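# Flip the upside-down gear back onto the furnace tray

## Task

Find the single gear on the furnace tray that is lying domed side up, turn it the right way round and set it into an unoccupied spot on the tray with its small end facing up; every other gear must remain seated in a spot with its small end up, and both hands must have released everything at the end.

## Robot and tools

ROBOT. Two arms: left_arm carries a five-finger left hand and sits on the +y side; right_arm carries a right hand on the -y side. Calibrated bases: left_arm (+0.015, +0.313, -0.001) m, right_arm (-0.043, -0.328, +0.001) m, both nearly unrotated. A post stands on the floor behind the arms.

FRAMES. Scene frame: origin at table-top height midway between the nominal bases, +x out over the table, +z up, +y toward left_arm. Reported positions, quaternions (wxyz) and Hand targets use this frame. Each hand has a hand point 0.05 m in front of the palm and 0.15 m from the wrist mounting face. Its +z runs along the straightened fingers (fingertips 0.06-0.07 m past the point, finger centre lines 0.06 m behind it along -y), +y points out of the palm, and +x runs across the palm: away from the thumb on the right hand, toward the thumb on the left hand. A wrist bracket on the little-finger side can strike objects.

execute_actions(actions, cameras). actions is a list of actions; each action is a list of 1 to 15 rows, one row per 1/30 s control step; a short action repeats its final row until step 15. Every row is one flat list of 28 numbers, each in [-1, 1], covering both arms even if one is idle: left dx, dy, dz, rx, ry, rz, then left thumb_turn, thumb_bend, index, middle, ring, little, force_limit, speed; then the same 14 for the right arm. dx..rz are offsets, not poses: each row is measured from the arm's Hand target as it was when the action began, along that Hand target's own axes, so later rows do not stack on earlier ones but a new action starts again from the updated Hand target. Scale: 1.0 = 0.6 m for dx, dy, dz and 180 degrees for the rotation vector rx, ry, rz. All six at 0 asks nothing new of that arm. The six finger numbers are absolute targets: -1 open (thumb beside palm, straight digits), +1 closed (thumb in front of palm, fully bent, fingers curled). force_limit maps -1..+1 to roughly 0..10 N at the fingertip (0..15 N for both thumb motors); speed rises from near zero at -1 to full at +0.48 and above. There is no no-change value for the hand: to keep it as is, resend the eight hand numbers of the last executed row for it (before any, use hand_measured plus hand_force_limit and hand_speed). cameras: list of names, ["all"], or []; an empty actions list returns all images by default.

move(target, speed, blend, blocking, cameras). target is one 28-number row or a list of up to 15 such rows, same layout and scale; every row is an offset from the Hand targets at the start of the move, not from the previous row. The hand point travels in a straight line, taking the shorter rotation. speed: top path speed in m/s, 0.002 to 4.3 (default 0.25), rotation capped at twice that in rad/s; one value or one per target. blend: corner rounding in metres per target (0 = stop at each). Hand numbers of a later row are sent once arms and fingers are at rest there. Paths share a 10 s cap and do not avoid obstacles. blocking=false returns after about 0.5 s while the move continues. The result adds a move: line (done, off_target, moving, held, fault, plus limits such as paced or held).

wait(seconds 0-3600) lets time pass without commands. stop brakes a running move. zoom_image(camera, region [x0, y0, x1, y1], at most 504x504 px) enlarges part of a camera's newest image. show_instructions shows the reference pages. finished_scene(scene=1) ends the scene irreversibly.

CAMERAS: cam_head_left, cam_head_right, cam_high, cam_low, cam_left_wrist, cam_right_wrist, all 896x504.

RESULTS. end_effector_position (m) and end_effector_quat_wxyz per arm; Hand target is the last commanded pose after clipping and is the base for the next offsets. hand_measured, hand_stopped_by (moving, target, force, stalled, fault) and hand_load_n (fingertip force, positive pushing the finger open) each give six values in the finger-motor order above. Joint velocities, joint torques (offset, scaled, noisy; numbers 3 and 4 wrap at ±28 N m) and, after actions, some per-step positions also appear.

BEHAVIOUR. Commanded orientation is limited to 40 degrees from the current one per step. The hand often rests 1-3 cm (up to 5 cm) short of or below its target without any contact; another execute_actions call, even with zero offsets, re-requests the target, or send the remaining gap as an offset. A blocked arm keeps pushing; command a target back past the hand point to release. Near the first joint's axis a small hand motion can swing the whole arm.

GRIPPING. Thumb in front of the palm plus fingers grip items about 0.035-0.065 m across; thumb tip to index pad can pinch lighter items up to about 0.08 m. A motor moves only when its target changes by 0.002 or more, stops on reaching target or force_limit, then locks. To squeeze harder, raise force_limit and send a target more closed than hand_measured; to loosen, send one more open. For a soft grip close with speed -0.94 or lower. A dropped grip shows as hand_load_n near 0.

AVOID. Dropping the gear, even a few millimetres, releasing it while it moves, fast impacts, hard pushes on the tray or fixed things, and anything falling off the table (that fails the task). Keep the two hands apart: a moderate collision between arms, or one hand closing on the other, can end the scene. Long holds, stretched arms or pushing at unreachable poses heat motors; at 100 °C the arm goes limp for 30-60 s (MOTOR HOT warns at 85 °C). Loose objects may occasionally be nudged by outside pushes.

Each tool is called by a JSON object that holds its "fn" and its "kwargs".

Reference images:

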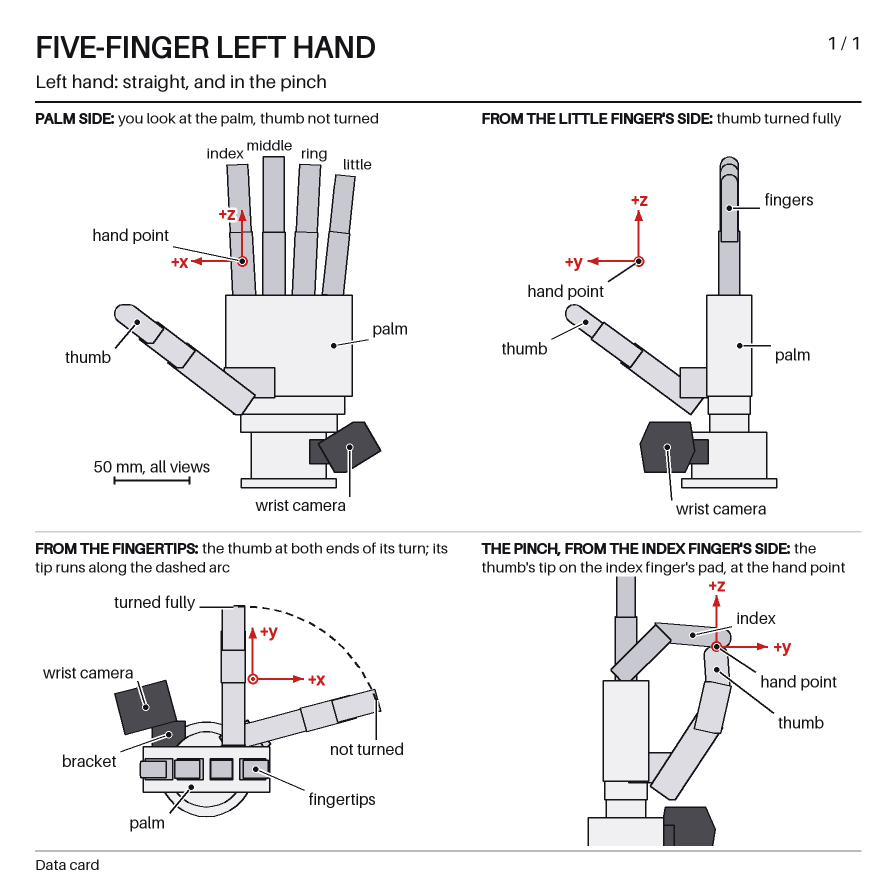

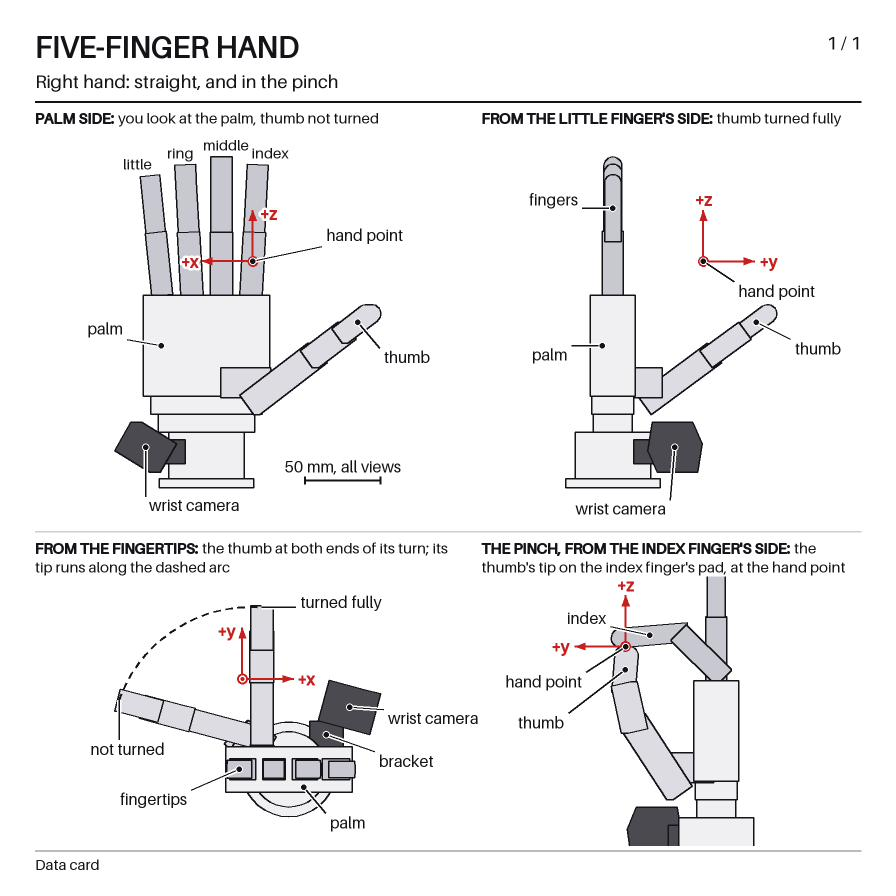

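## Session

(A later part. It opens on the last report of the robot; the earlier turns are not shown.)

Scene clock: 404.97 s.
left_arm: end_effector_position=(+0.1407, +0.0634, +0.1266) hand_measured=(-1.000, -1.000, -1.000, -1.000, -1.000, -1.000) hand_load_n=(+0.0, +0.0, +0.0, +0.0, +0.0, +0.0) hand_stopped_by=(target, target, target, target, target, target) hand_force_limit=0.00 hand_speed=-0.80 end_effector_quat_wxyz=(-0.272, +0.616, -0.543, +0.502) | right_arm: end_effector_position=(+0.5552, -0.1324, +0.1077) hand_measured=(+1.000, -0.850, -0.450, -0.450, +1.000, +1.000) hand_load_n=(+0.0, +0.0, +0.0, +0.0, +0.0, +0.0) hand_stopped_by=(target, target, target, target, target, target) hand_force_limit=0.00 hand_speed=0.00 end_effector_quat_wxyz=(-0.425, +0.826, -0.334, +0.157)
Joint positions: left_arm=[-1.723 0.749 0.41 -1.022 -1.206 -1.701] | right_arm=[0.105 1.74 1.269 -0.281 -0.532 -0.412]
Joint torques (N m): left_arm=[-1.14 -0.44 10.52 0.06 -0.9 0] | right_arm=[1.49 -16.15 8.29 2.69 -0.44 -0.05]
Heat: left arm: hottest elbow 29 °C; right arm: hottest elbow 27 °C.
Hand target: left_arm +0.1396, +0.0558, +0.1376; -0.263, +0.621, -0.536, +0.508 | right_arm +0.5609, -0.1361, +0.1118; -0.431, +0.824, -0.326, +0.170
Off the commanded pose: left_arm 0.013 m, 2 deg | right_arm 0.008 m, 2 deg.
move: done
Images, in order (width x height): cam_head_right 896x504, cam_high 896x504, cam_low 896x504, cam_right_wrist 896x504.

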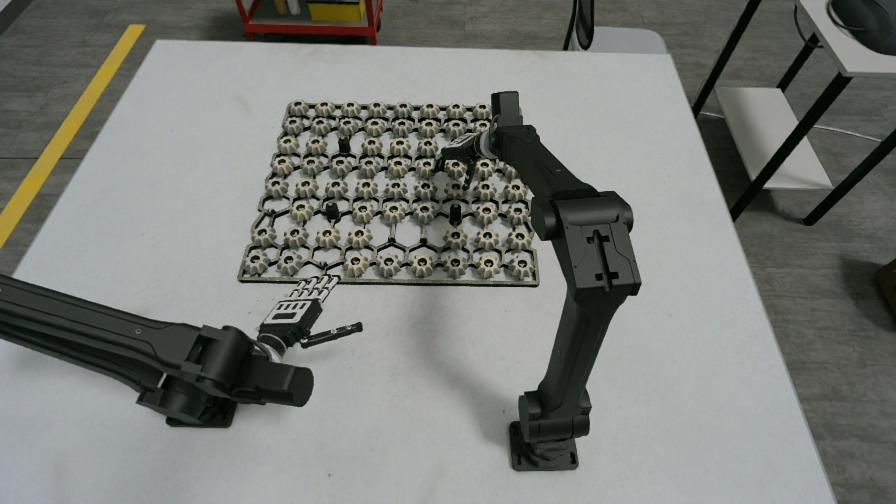

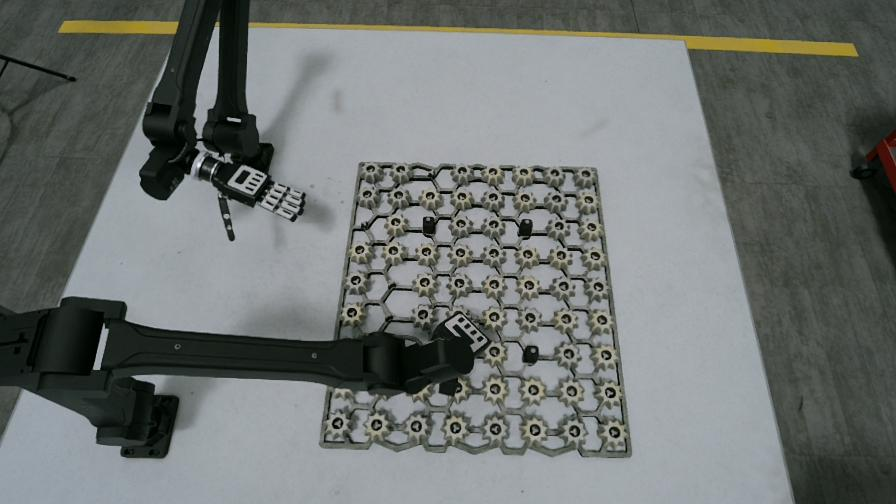

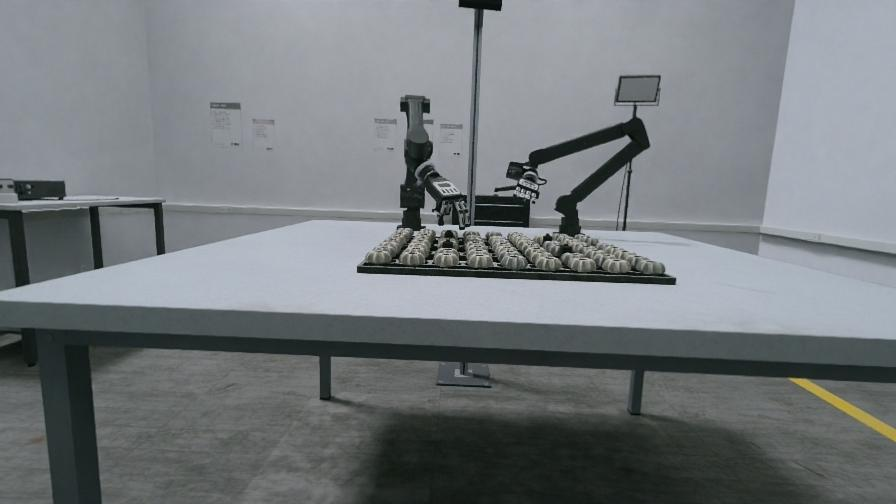

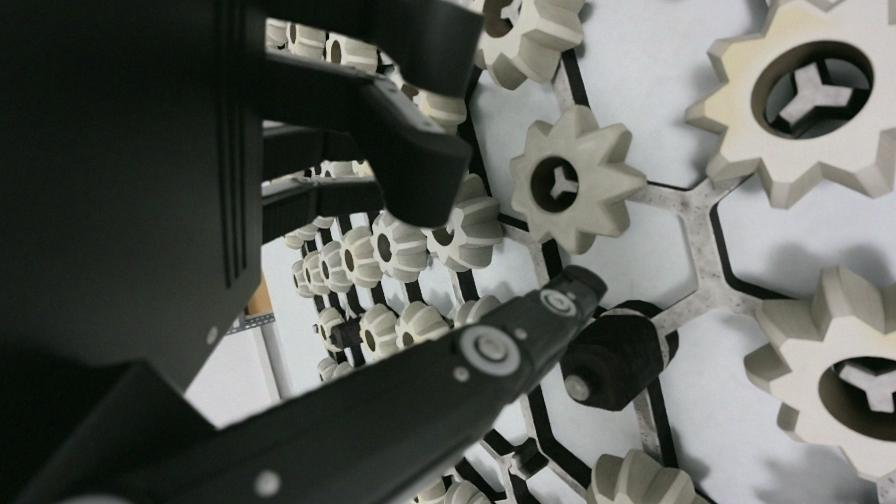

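{"fn": "move", "kwargs": {"target": [0,0,0,0,0,0,-1,-1,-1,-1,-1,-1,0,-0.8,0.0137,0.041,0.0373,0,0,0,1,-0.85,-0.45,-0.45,1,1,0,0], "speed": 0.15, "cameras": ["cam_high","cam_low","cam_right_wrist","cam_head_right","cam_head_left"]}}

{"fn": "zoom_image", "kwargs": {"camera": "cam_high", "region": [420, 290, 520, 390]}}

{"fn": "zoom_image", "kwargs": {"camera": "cam_head_right", "region": [400, 110, 520, 230]}}

{"fn": "zoom_image", "kwargs": {"camera": "cam_right_wrist", "region": [300, 0, 700, 400]}}

{"fn": "zoom_image", "kwargs": {"camera": "cam_low", "region": [400, 160, 520, 260]}}

Scene clock: 485.07 s.
left_arm: end_effector_position=(+0.1407, +0.0634, +0.1266) hand_measured=(-1.000, -1.000, -1.000, -1.000, -1.000, -1.000) hand_load_n=(-0.5, +0.0, -0.5, +0.0, -0.5, +0.0) hand_stopped_by=(target, target, target, target, target, target) hand_force_limit=0.00 hand_speed=-0.80 end_effector_quat_wxyz=(-0.272, +0.616, -0.543, +0.502) | right_arm: end_effector_position=(+0.5645, -0.1346, +0.0766) hand_measured=(+1.000, -0.850, -0.450, -0.450, +1.000, +1.000) hand_load_n=(+0.0, +0.0, +0.0, +0.0, +0.0, +0.0) hand_stopped_by=(target, target, target, target, target, target) hand_force_limit=0.00 hand_speed=0.00 end_effector_quat_wxyz=(-0.427, +0.825, -0.335, +0.158)
Joint positions: left_arm=[-1.723 0.749 0.41 -1.022 -1.206 -1.701] | right_arm=[0.098 1.799 1.258 -0.211 -0.537 -0.415]
Joint torques (N m): left_arm=[-1.14 -0.38 10.52 0.06 -0.9 0] | right_arm=[1.55 -16.56 7.98 2.65 -0.46 -0.06]
Heat: left arm: hottest elbow 29 °C; right arm: hottest elbow 24 °C.
Hand target: left_arm +0.1396, +0.0558, +0.1376; -0.263, +0.621, -0.536, +0.508 | right_arm +0.5698, -0.1384, +0.0788; -0.431, +0.824, -0.326, +0.170
Off the commanded pose: left_arm 0.013 m, 2 deg | right_arm 0.007 m, 2 deg.
move: done
Images, in order (width x height): cam_head_left 896x504, cam_head_right 896x504, cam_high 896x504, cam_low 896x504, cam_right_wrist 896x504.

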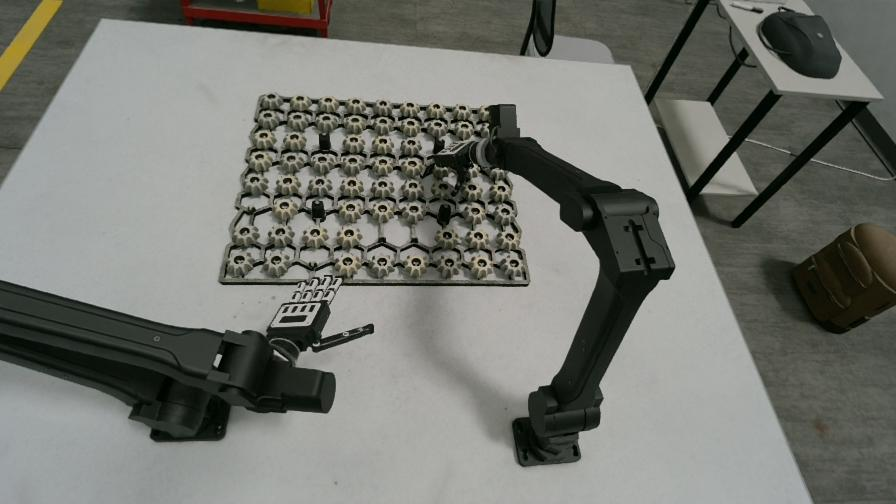

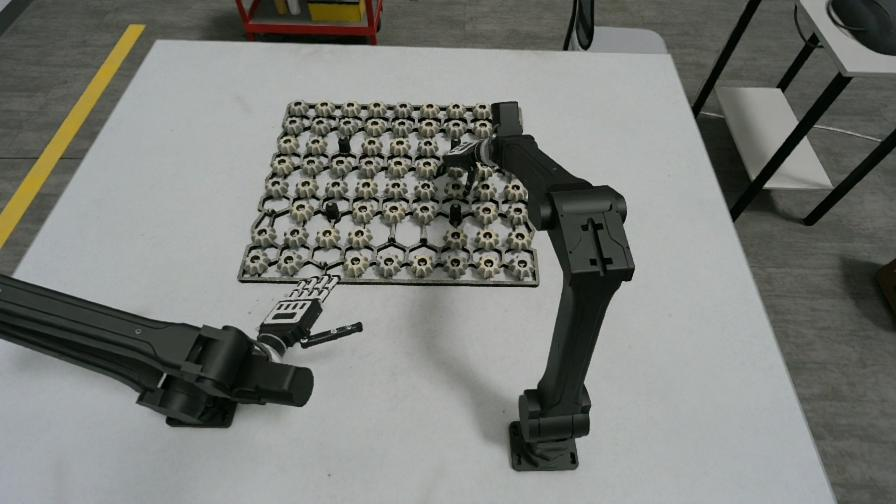

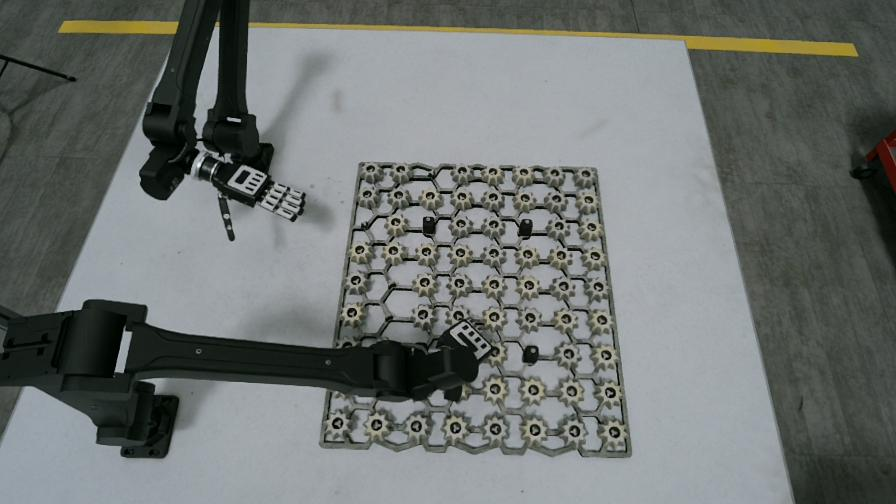

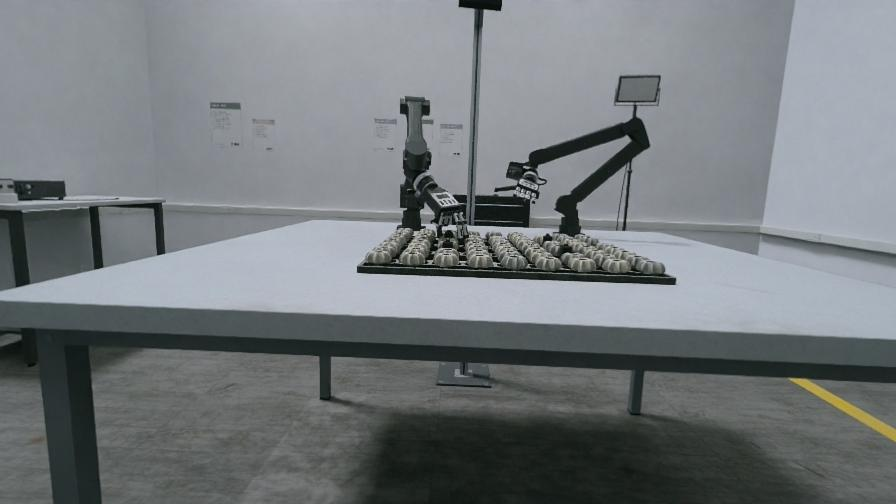

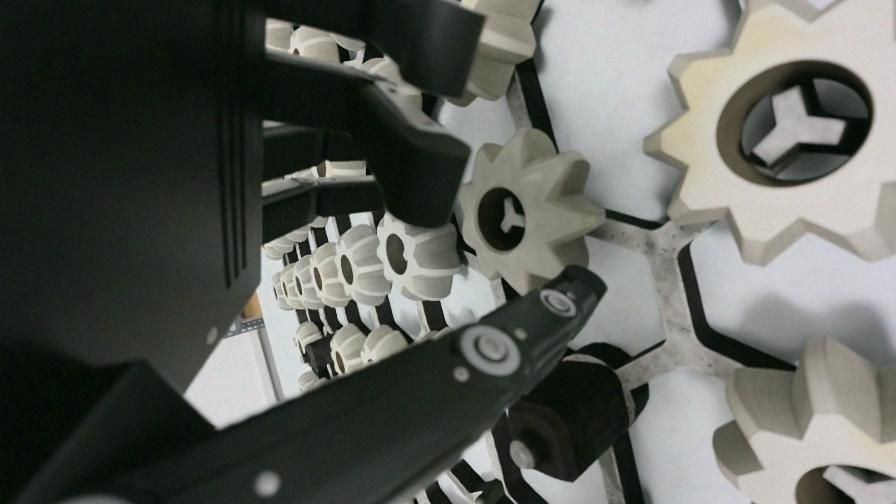

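Scaled by 5.040 from the camera's image (finer frame: 1280x720).

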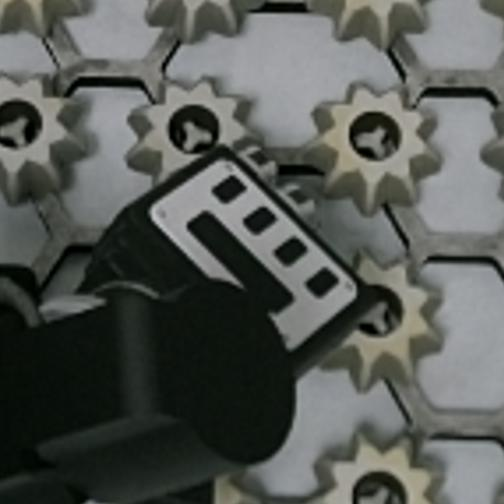

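Scaled by 4.200 from the camera's image (finer frame: 1280x720).

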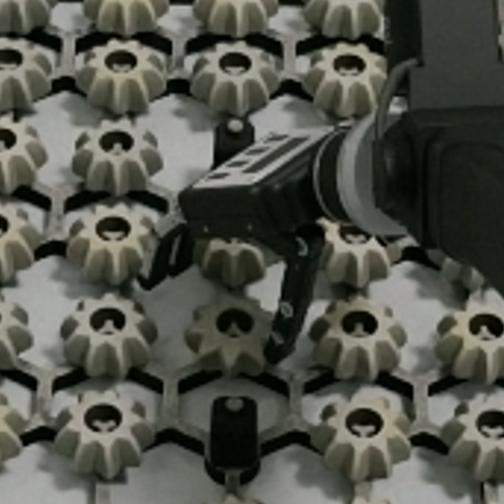

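Scaled by 1.260 from the camera's image (finer frame: 1280x720).

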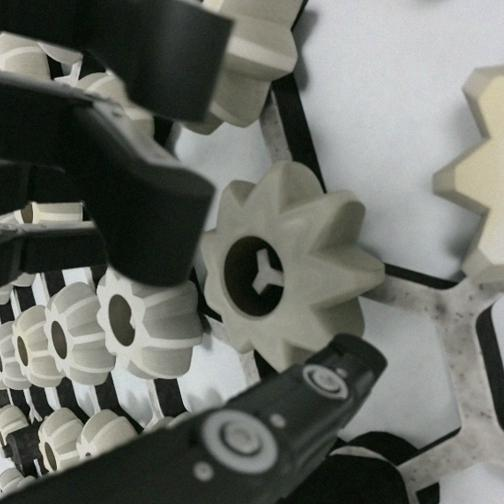

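Scaled by 4.200 from the camera's image (finer frame: 1280x720).

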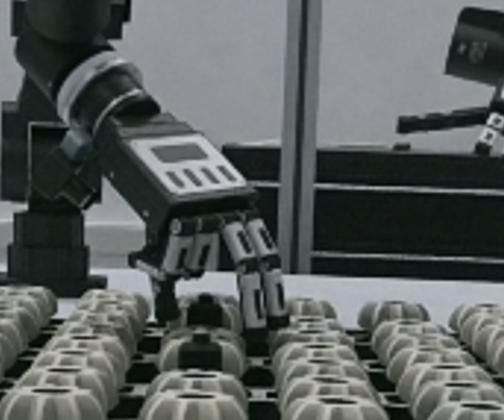

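{"fn": "zoom_image", "kwargs": {"camera": "cam_head_left", "region": [390, 110, 510, 230]}}

Scaled by 4.200 from the camera's image (finer frame: 1280x720).

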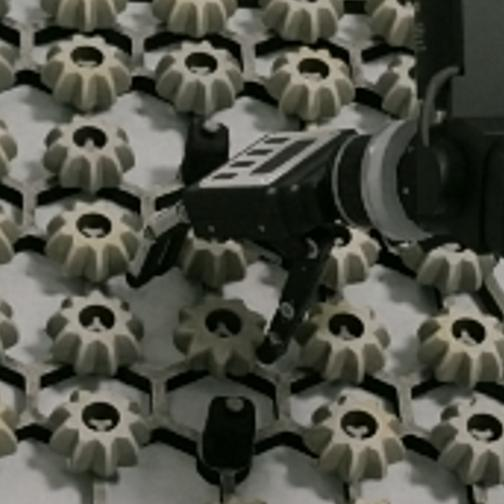

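{"fn": "move", "kwargs": {"target": [0,0,0,0,0,0,-1,-1,-1,-1,-1,-1,0,-0.8,0.0105,0.0193,0.0087,0,0,0,1,-0.85,-0.45,-0.45,1,1,0,0], "speed": 0.1, "cameras": ["cam_high","cam_low","cam_right_wrist","cam_head_right","cam_head_left"]}}

{"fn": "zoom_image", "kwargs": {"camera": "cam_high", "region": [420, 290, 520, 390]}}

{"fn": "zoom_image", "kwargs": {"camera": "cam_head_right", "region": [400, 110, 520, 230]}}

{"fn": "zoom_image", "kwargs": {"camera": "cam_head_left", "region": [390, 110, 510, 230]}}

{"fn": "zoom_image", "kwargs": {"camera": "cam_low", "region": [400, 180, 500, 270]}}

Scene clock: 543.53 s.
left_arm: end_effector_position=(+0.1407, +0.0634, +0.1266) hand_measured=(-1.000, -1.000, -1.000, -1.000, -1.000, -1.000) hand_load_n=(+0.0, +0.0, -0.5, -0.5, +0.0, +0.0) hand_stopped_by=(target, target, target, target, target, target) hand_force_limit=0.00 hand_speed=-0.80 end_effector_quat_wxyz=(-0.272, +0.616, -0.543, +0.502) | right_arm: end_effector_position=(+0.5700, -0.1405, +0.0704) hand_measured=(+1.000, -0.850, -0.450, -0.450, +1.000, +1.000) hand_load_n=(+0.0, +0.0, +0.0, +0.0, +0.0, +0.0) hand_stopped_by=(target, target, target, target, target, target) hand_force_limit=0.00 hand_speed=0.00 end_effector_quat_wxyz=(-0.429, +0.824, -0.333, +0.162)
Joint positions: left_arm=[-1.723 0.749 0.41 -1.022 -1.206 -1.701] | right_arm=[0.086 1.814 1.258 -0.188 -0.546 -0.423]
Joint torques (N m): left_arm=[-1.14 -0.44 10.51 0.06 -0.9 0] | right_arm=[1.61 -16.03 7.5 2.63 -0.47 -0.05]
Heat: left arm: hottest elbow 29 °C; right arm: hottest shoulder 24 °C.
Hand target: left_arm +0.1396, +0.0558, +0.1376; -0.263, +0.621, -0.536, +0.508 | right_arm +0.5729, -0.1446, +0.0661; -0.431, +0.824, -0.326, +0.170
Off the commanded pose: left_arm 0.013 m, 2 deg | right_arm 0.006 m, 1 deg.
move: done
Images, in order (width x height): cam_head_left 896x504, cam_head_right 896x504, cam_high 896x504, cam_low 896x504, cam_right_wrist 896x504.

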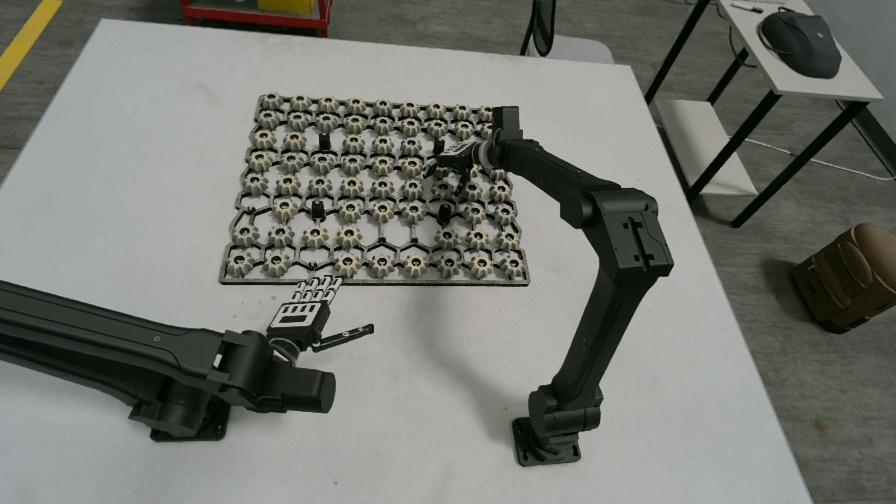

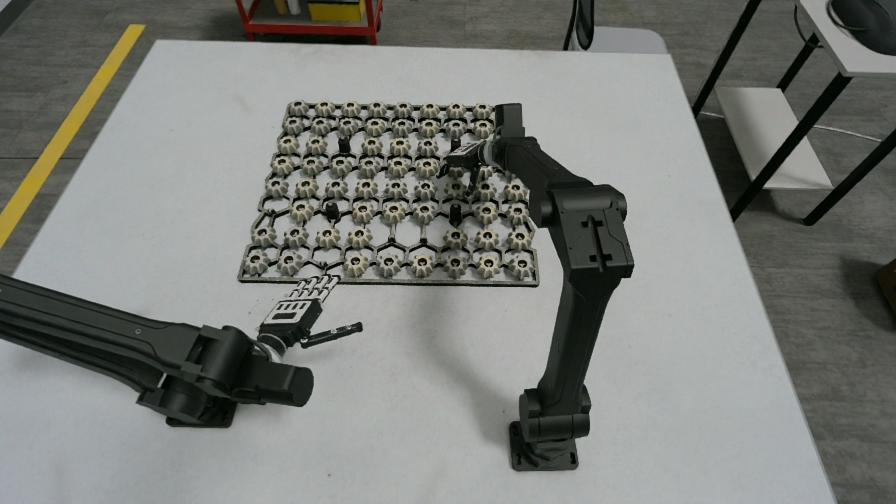

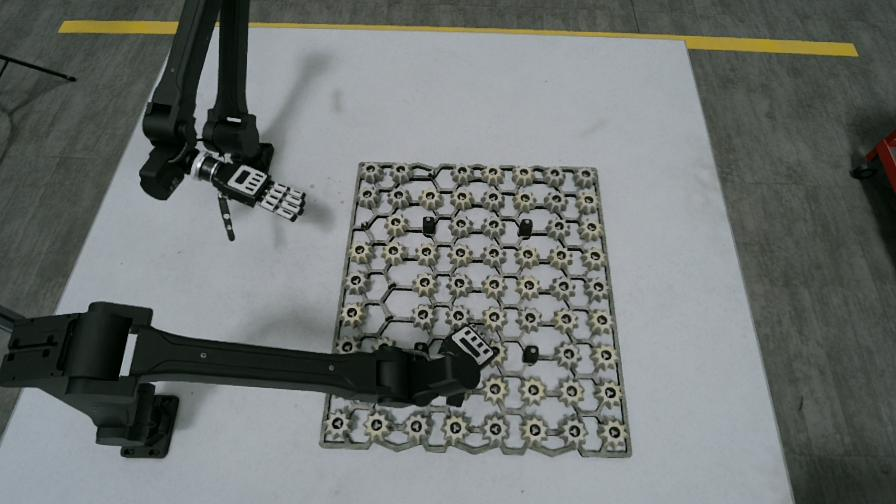

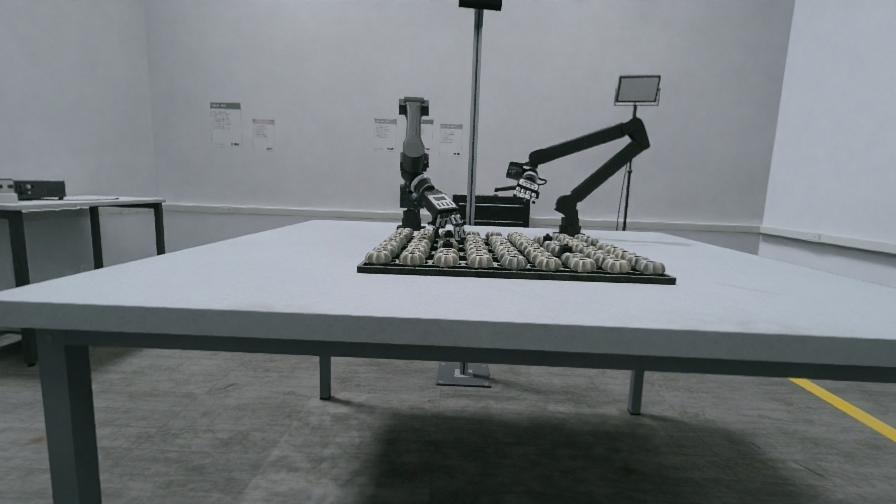

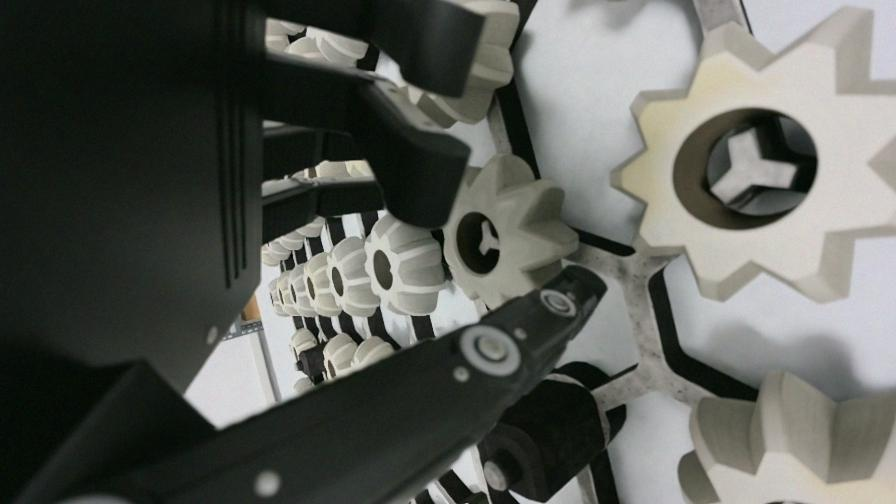

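Scaled by 5.040 from the camera's image (finer frame: 1280x720).

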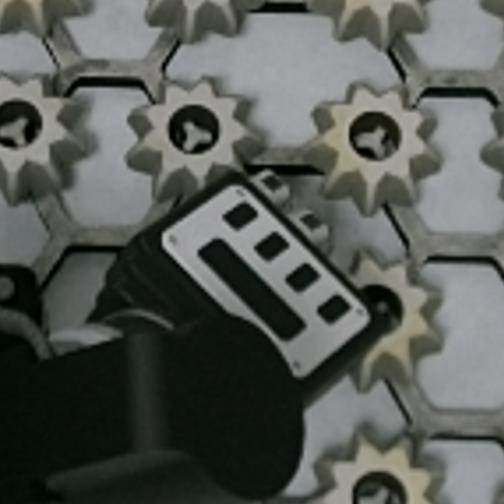

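Scaled by 4.200 from the camera's image (finer frame: 1280x720).

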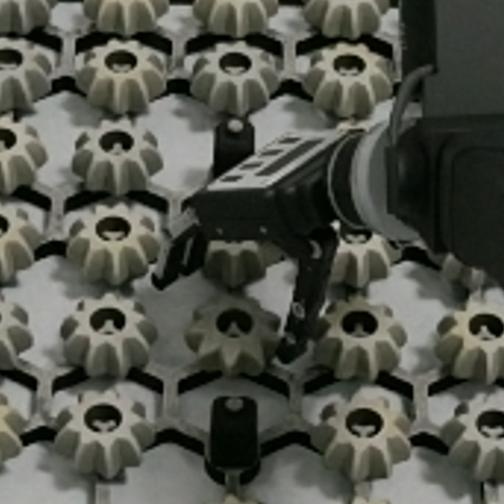

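Scaled by 4.200 from the camera's image (finer frame: 1280x720).

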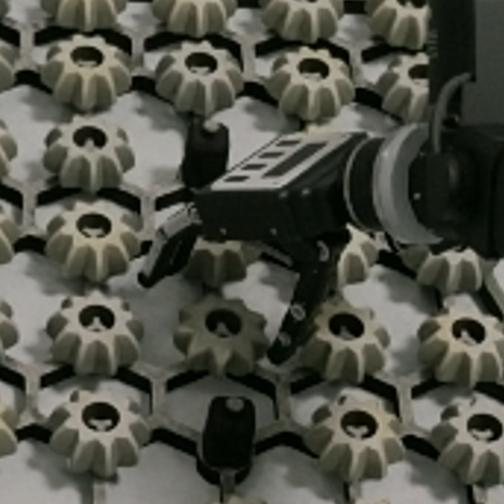

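Scaled by 5.040 from the camera's image (finer frame: 1280x720).

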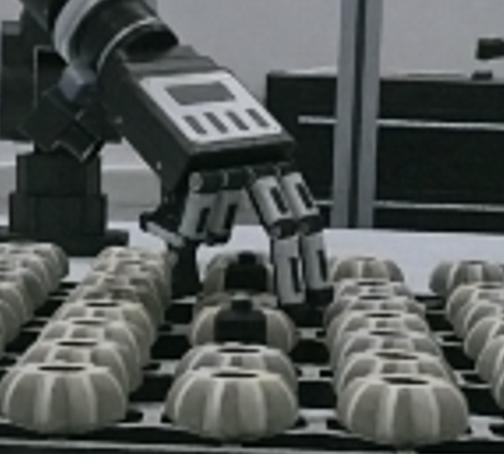

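{"fn": "move", "kwargs": {"target": [0,0,0,0,0,0,-1,-1,-1,-1,-1,-1,0,-0.8,-0.005,0.018,0.0042,0,0,0,1,-0.85,-0.45,-0.45,1,1,0,0], "speed": 0.08, "cameras": ["cam_high","cam_low","cam_right_wrist","cam_head_right","cam_head_left"]}}

{"fn": "zoom_image", "kwargs": {"camera": "cam_head_right", "region": [400, 110, 520, 230]}}

{"fn": "zoom_image", "kwargs": {"camera": "cam_head_left", "region": [390, 110, 510, 230]}}

{"fn": "zoom_image", "kwargs": {"camera": "cam_low", "region": [400, 180, 500, 270]}}

{"fn": "zoom_image", "kwargs": {"camera": "cam_right_wrist", "region": [300, 50, 700, 450]}}

Scene clock: 567.20 s.
left_arm: end_effector_position=(+0.1407, +0.0634, +0.1266) hand_measured=(-1.000, -1.000, -1.000, -1.000, -1.000, -1.000) hand_load_n=(+0.0, +0.0, +0.0, +0.0, +0.0, -0.5) hand_stopped_by=(target, target, target, target, target, target) hand_force_limit=0.00 hand_speed=-0.80 end_effector_quat_wxyz=(-0.272, +0.616, -0.543, +0.502) | right_arm: end_effector_position=(+0.5647, -0.1412, +0.0596) hand_measured=(+1.000, -0.850, -0.450, -0.450, +1.000, +1.000) hand_load_n=(-0.5, +0.0, +0.0, +0.0, +0.0, +0.0) hand_stopped_by=(target, target, target, target, target, target) hand_force_limit=0.00 hand_speed=0.00 end_effector_quat_wxyz=(-0.429, +0.824, -0.333, +0.162)
Joint positions: left_arm=[-1.723 0.749 0.41 -1.022 -1.206 -1.701] | right_arm=[0.086 1.818 1.231 -0.158 -0.546 -0.424]
Joint torques (N m): left_arm=[-1.14 -0.38 10.51 0.05 -0.9 0.01] | right_arm=[1.49 -15.85 7.43 2.66 -0.45 -0.07]
Heat: left arm: hottest elbow 29 °C; right arm: hottest shoulder 24 °C.
Hand target: left_arm +0.1396, +0.0558, +0.1376; -0.263, +0.621, -0.536, +0.508 | right_arm +0.5677, -0.1454, +0.0557; -0.431, +0.824, -0.326, +0.170
Off the commanded pose: left_arm 0.013 m, 2 deg | right_arm 0.007 m, 1 deg.
move: done
Images, in order (width x height): cam_head_left 896x504, cam_head_right 896x504, cam_high 896x504, cam_low 896x504, cam_right_wrist 896x504.

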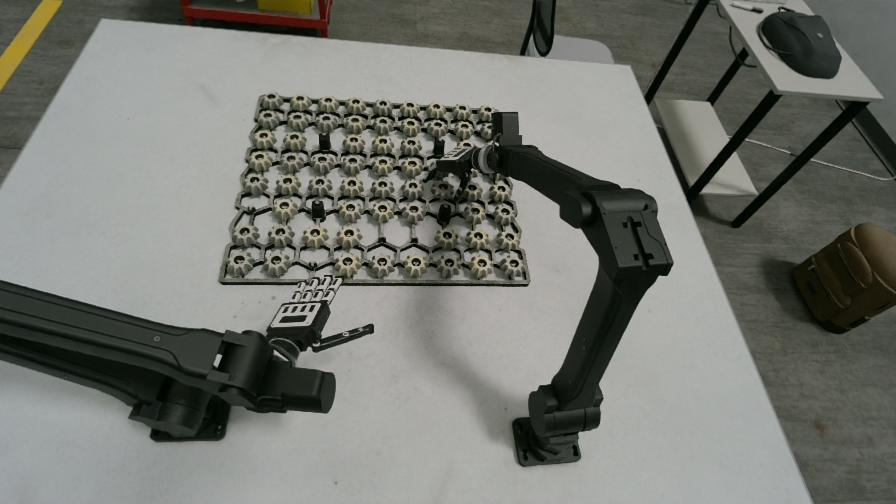

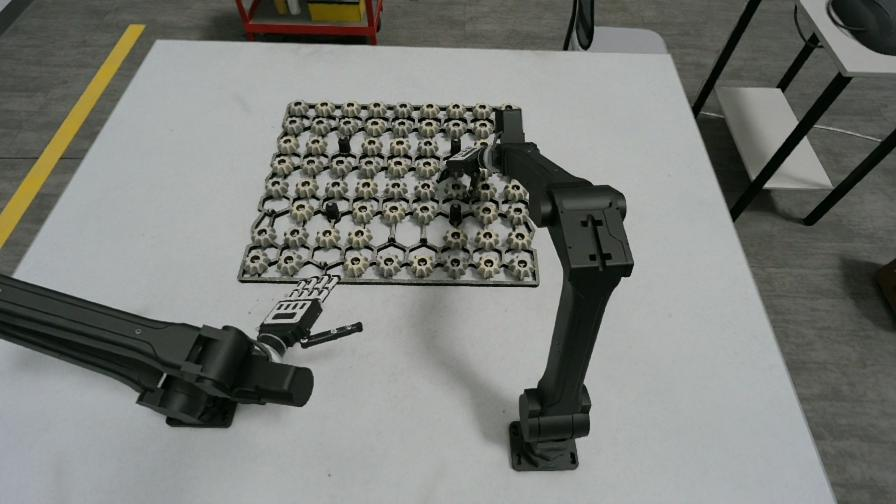

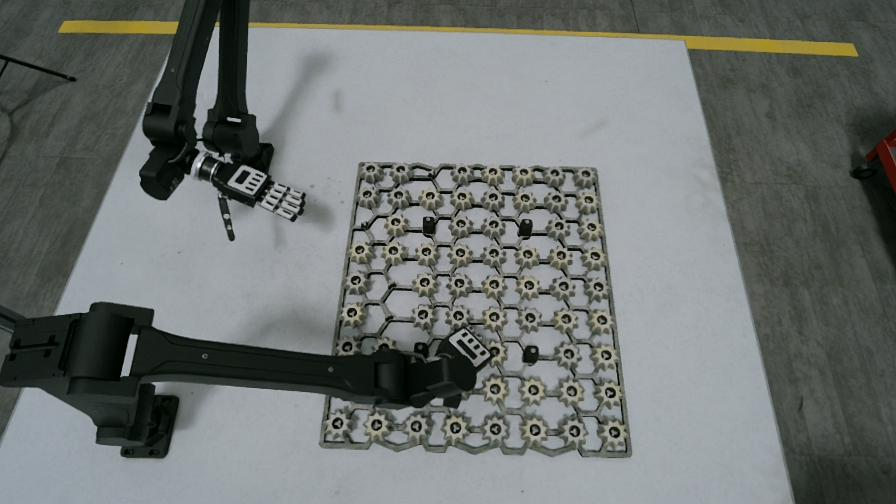

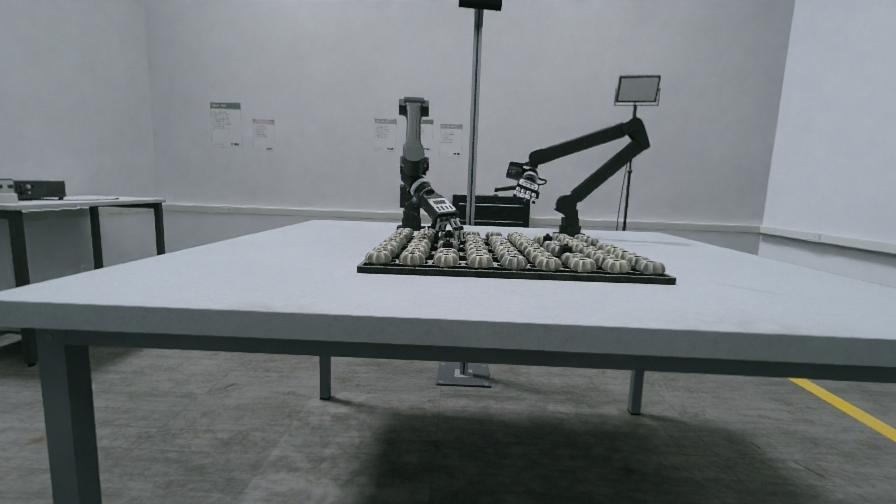

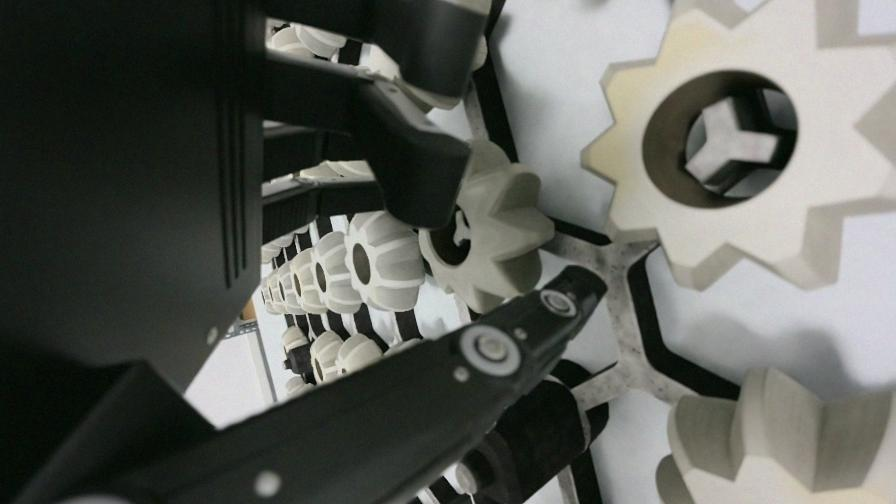

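Scaled by 4.200 from the camera's image (finer frame: 1280x720).

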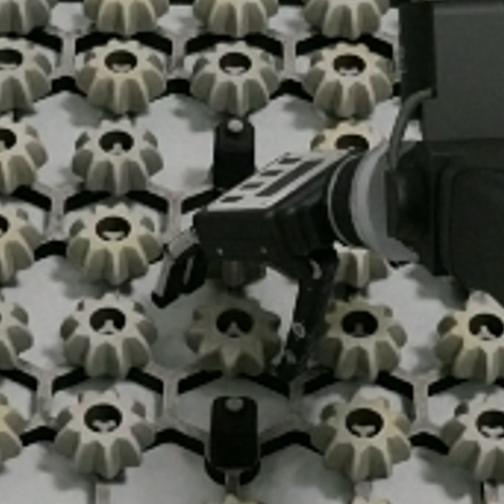

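Scaled by 4.200 from the camera's image (finer frame: 1280x720).

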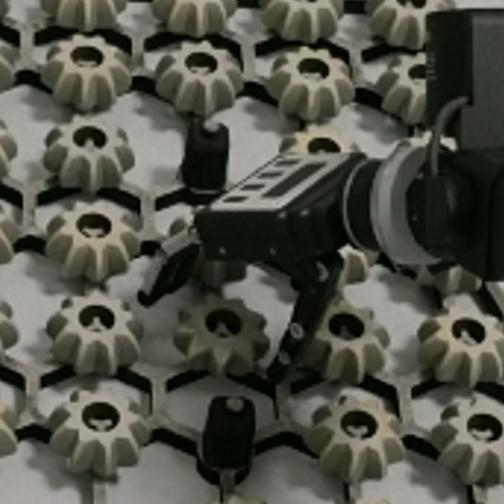

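Scaled by 5.040 from the camera's image (finer frame: 1280x720).

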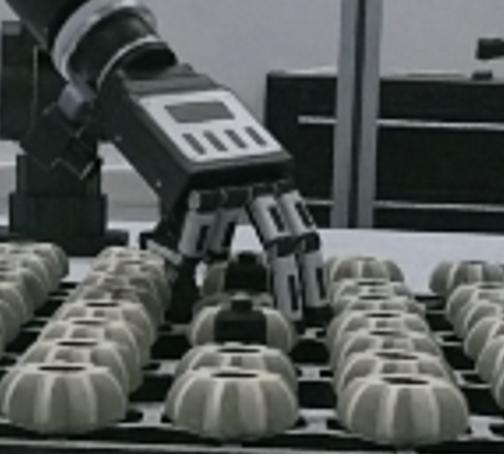

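Scaled by 1.260 from the camera's image (finer frame: 1280x720).

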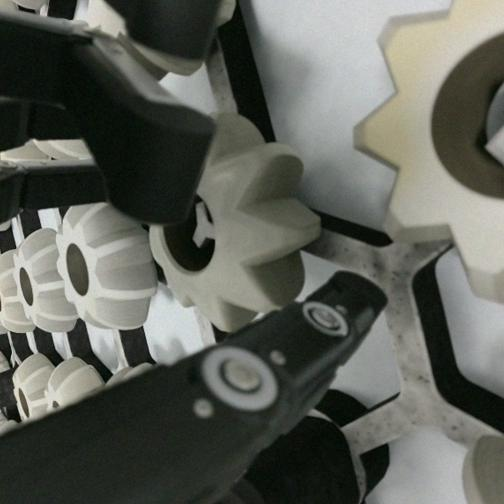

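{"fn": "move", "kwargs": {"target": [0,0,0,0,0,0,-1,-1,-1,-1,-1,-1,0,-0.8,0.0,0.0083,0.0058,0,0,0,1,-0.85,-0.45,-0.45,1,1,0,0], "speed": 0.05, "cameras": ["cam_low","cam_right_wrist"]}}

{"fn": "zoom_image", "kwargs": {"camera": "cam_right_wrist", "region": [300, 50, 700, 450]}}

Scene clock: 585.20 s.
left_arm: end_effector_position=(+0.1407, +0.0634, +0.1266) hand_measured=(-1.000, -1.000, -1.000, -1.000, -1.000, -1.000) hand_load_n=(+0.0, +0.0, +0.0, +0.0, +0.0, +0.0) hand_stopped_by=(target, target, target, target, target, target) hand_force_limit=0.00 hand_speed=-0.80 end_effector_quat_wxyz=(-0.272, +0.616, -0.543, +0.502) | right_arm: end_effector_position=(+0.5651, -0.1411, +0.0548) hand_measured=(+1.000, -0.850, -0.450, -0.450, +1.000, +1.000) hand_load_n=(+0.0, +0.0, +0.0, -0.5, +0.5, +0.0) hand_stopped_by=(target, target, target, target, target, target) hand_force_limit=0.00 hand_speed=0.00 end_effector_quat_wxyz=(-0.430, +0.824, -0.332, +0.163)
Joint positions: left_arm=[-1.723 0.749 0.41 -1.022 -1.206 -1.701] | right_arm=[0.086 1.825 1.226 -0.143 -0.546 -0.424]
Joint torques (N m): left_arm=[-1.14 -0.44 10.51 0.05 -0.9 0] | right_arm=[1.49 -15.68 7.34 2.66 -0.45 -0.06]
Heat: left arm: hottest elbow 29 °C; right arm: hottest shoulder 24 °C.
Hand target: left_arm +0.1396, +0.0558, +0.1376; -0.263, +0.621, -0.536, +0.508 | right_arm +0.5678, -0.1453, +0.0499; -0.431, +0.824, -0.326, +0.170
Off the commanded pose: left_arm 0.013 m, 2 deg | right_arm 0.007 m, 1 deg.
move: done

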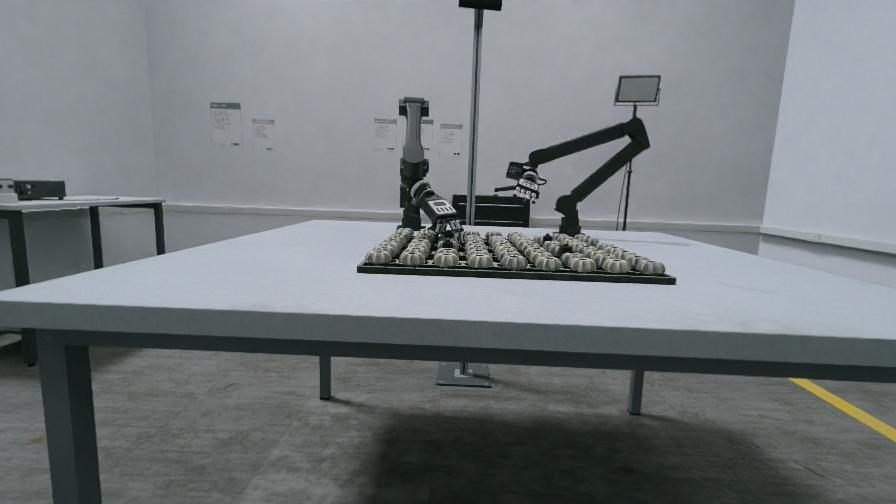

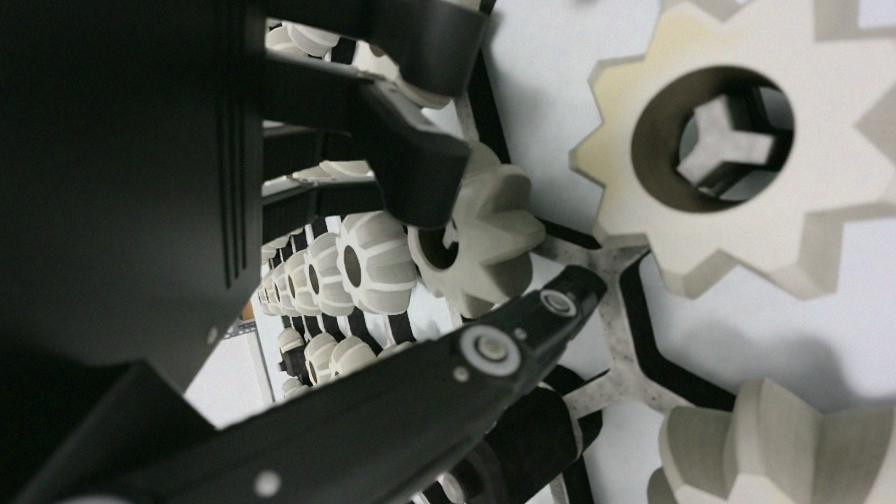

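Scaled by 1.260 from the camera's image (finer frame: 1280x720).

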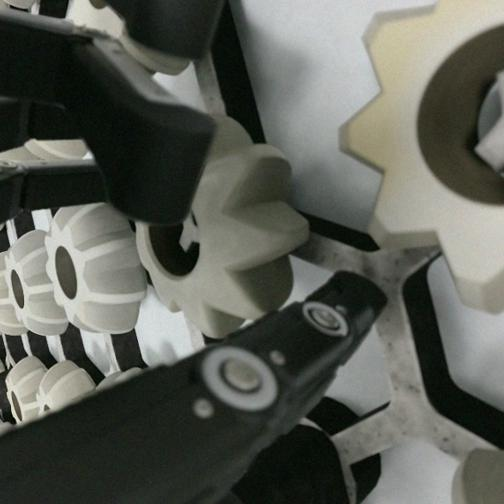

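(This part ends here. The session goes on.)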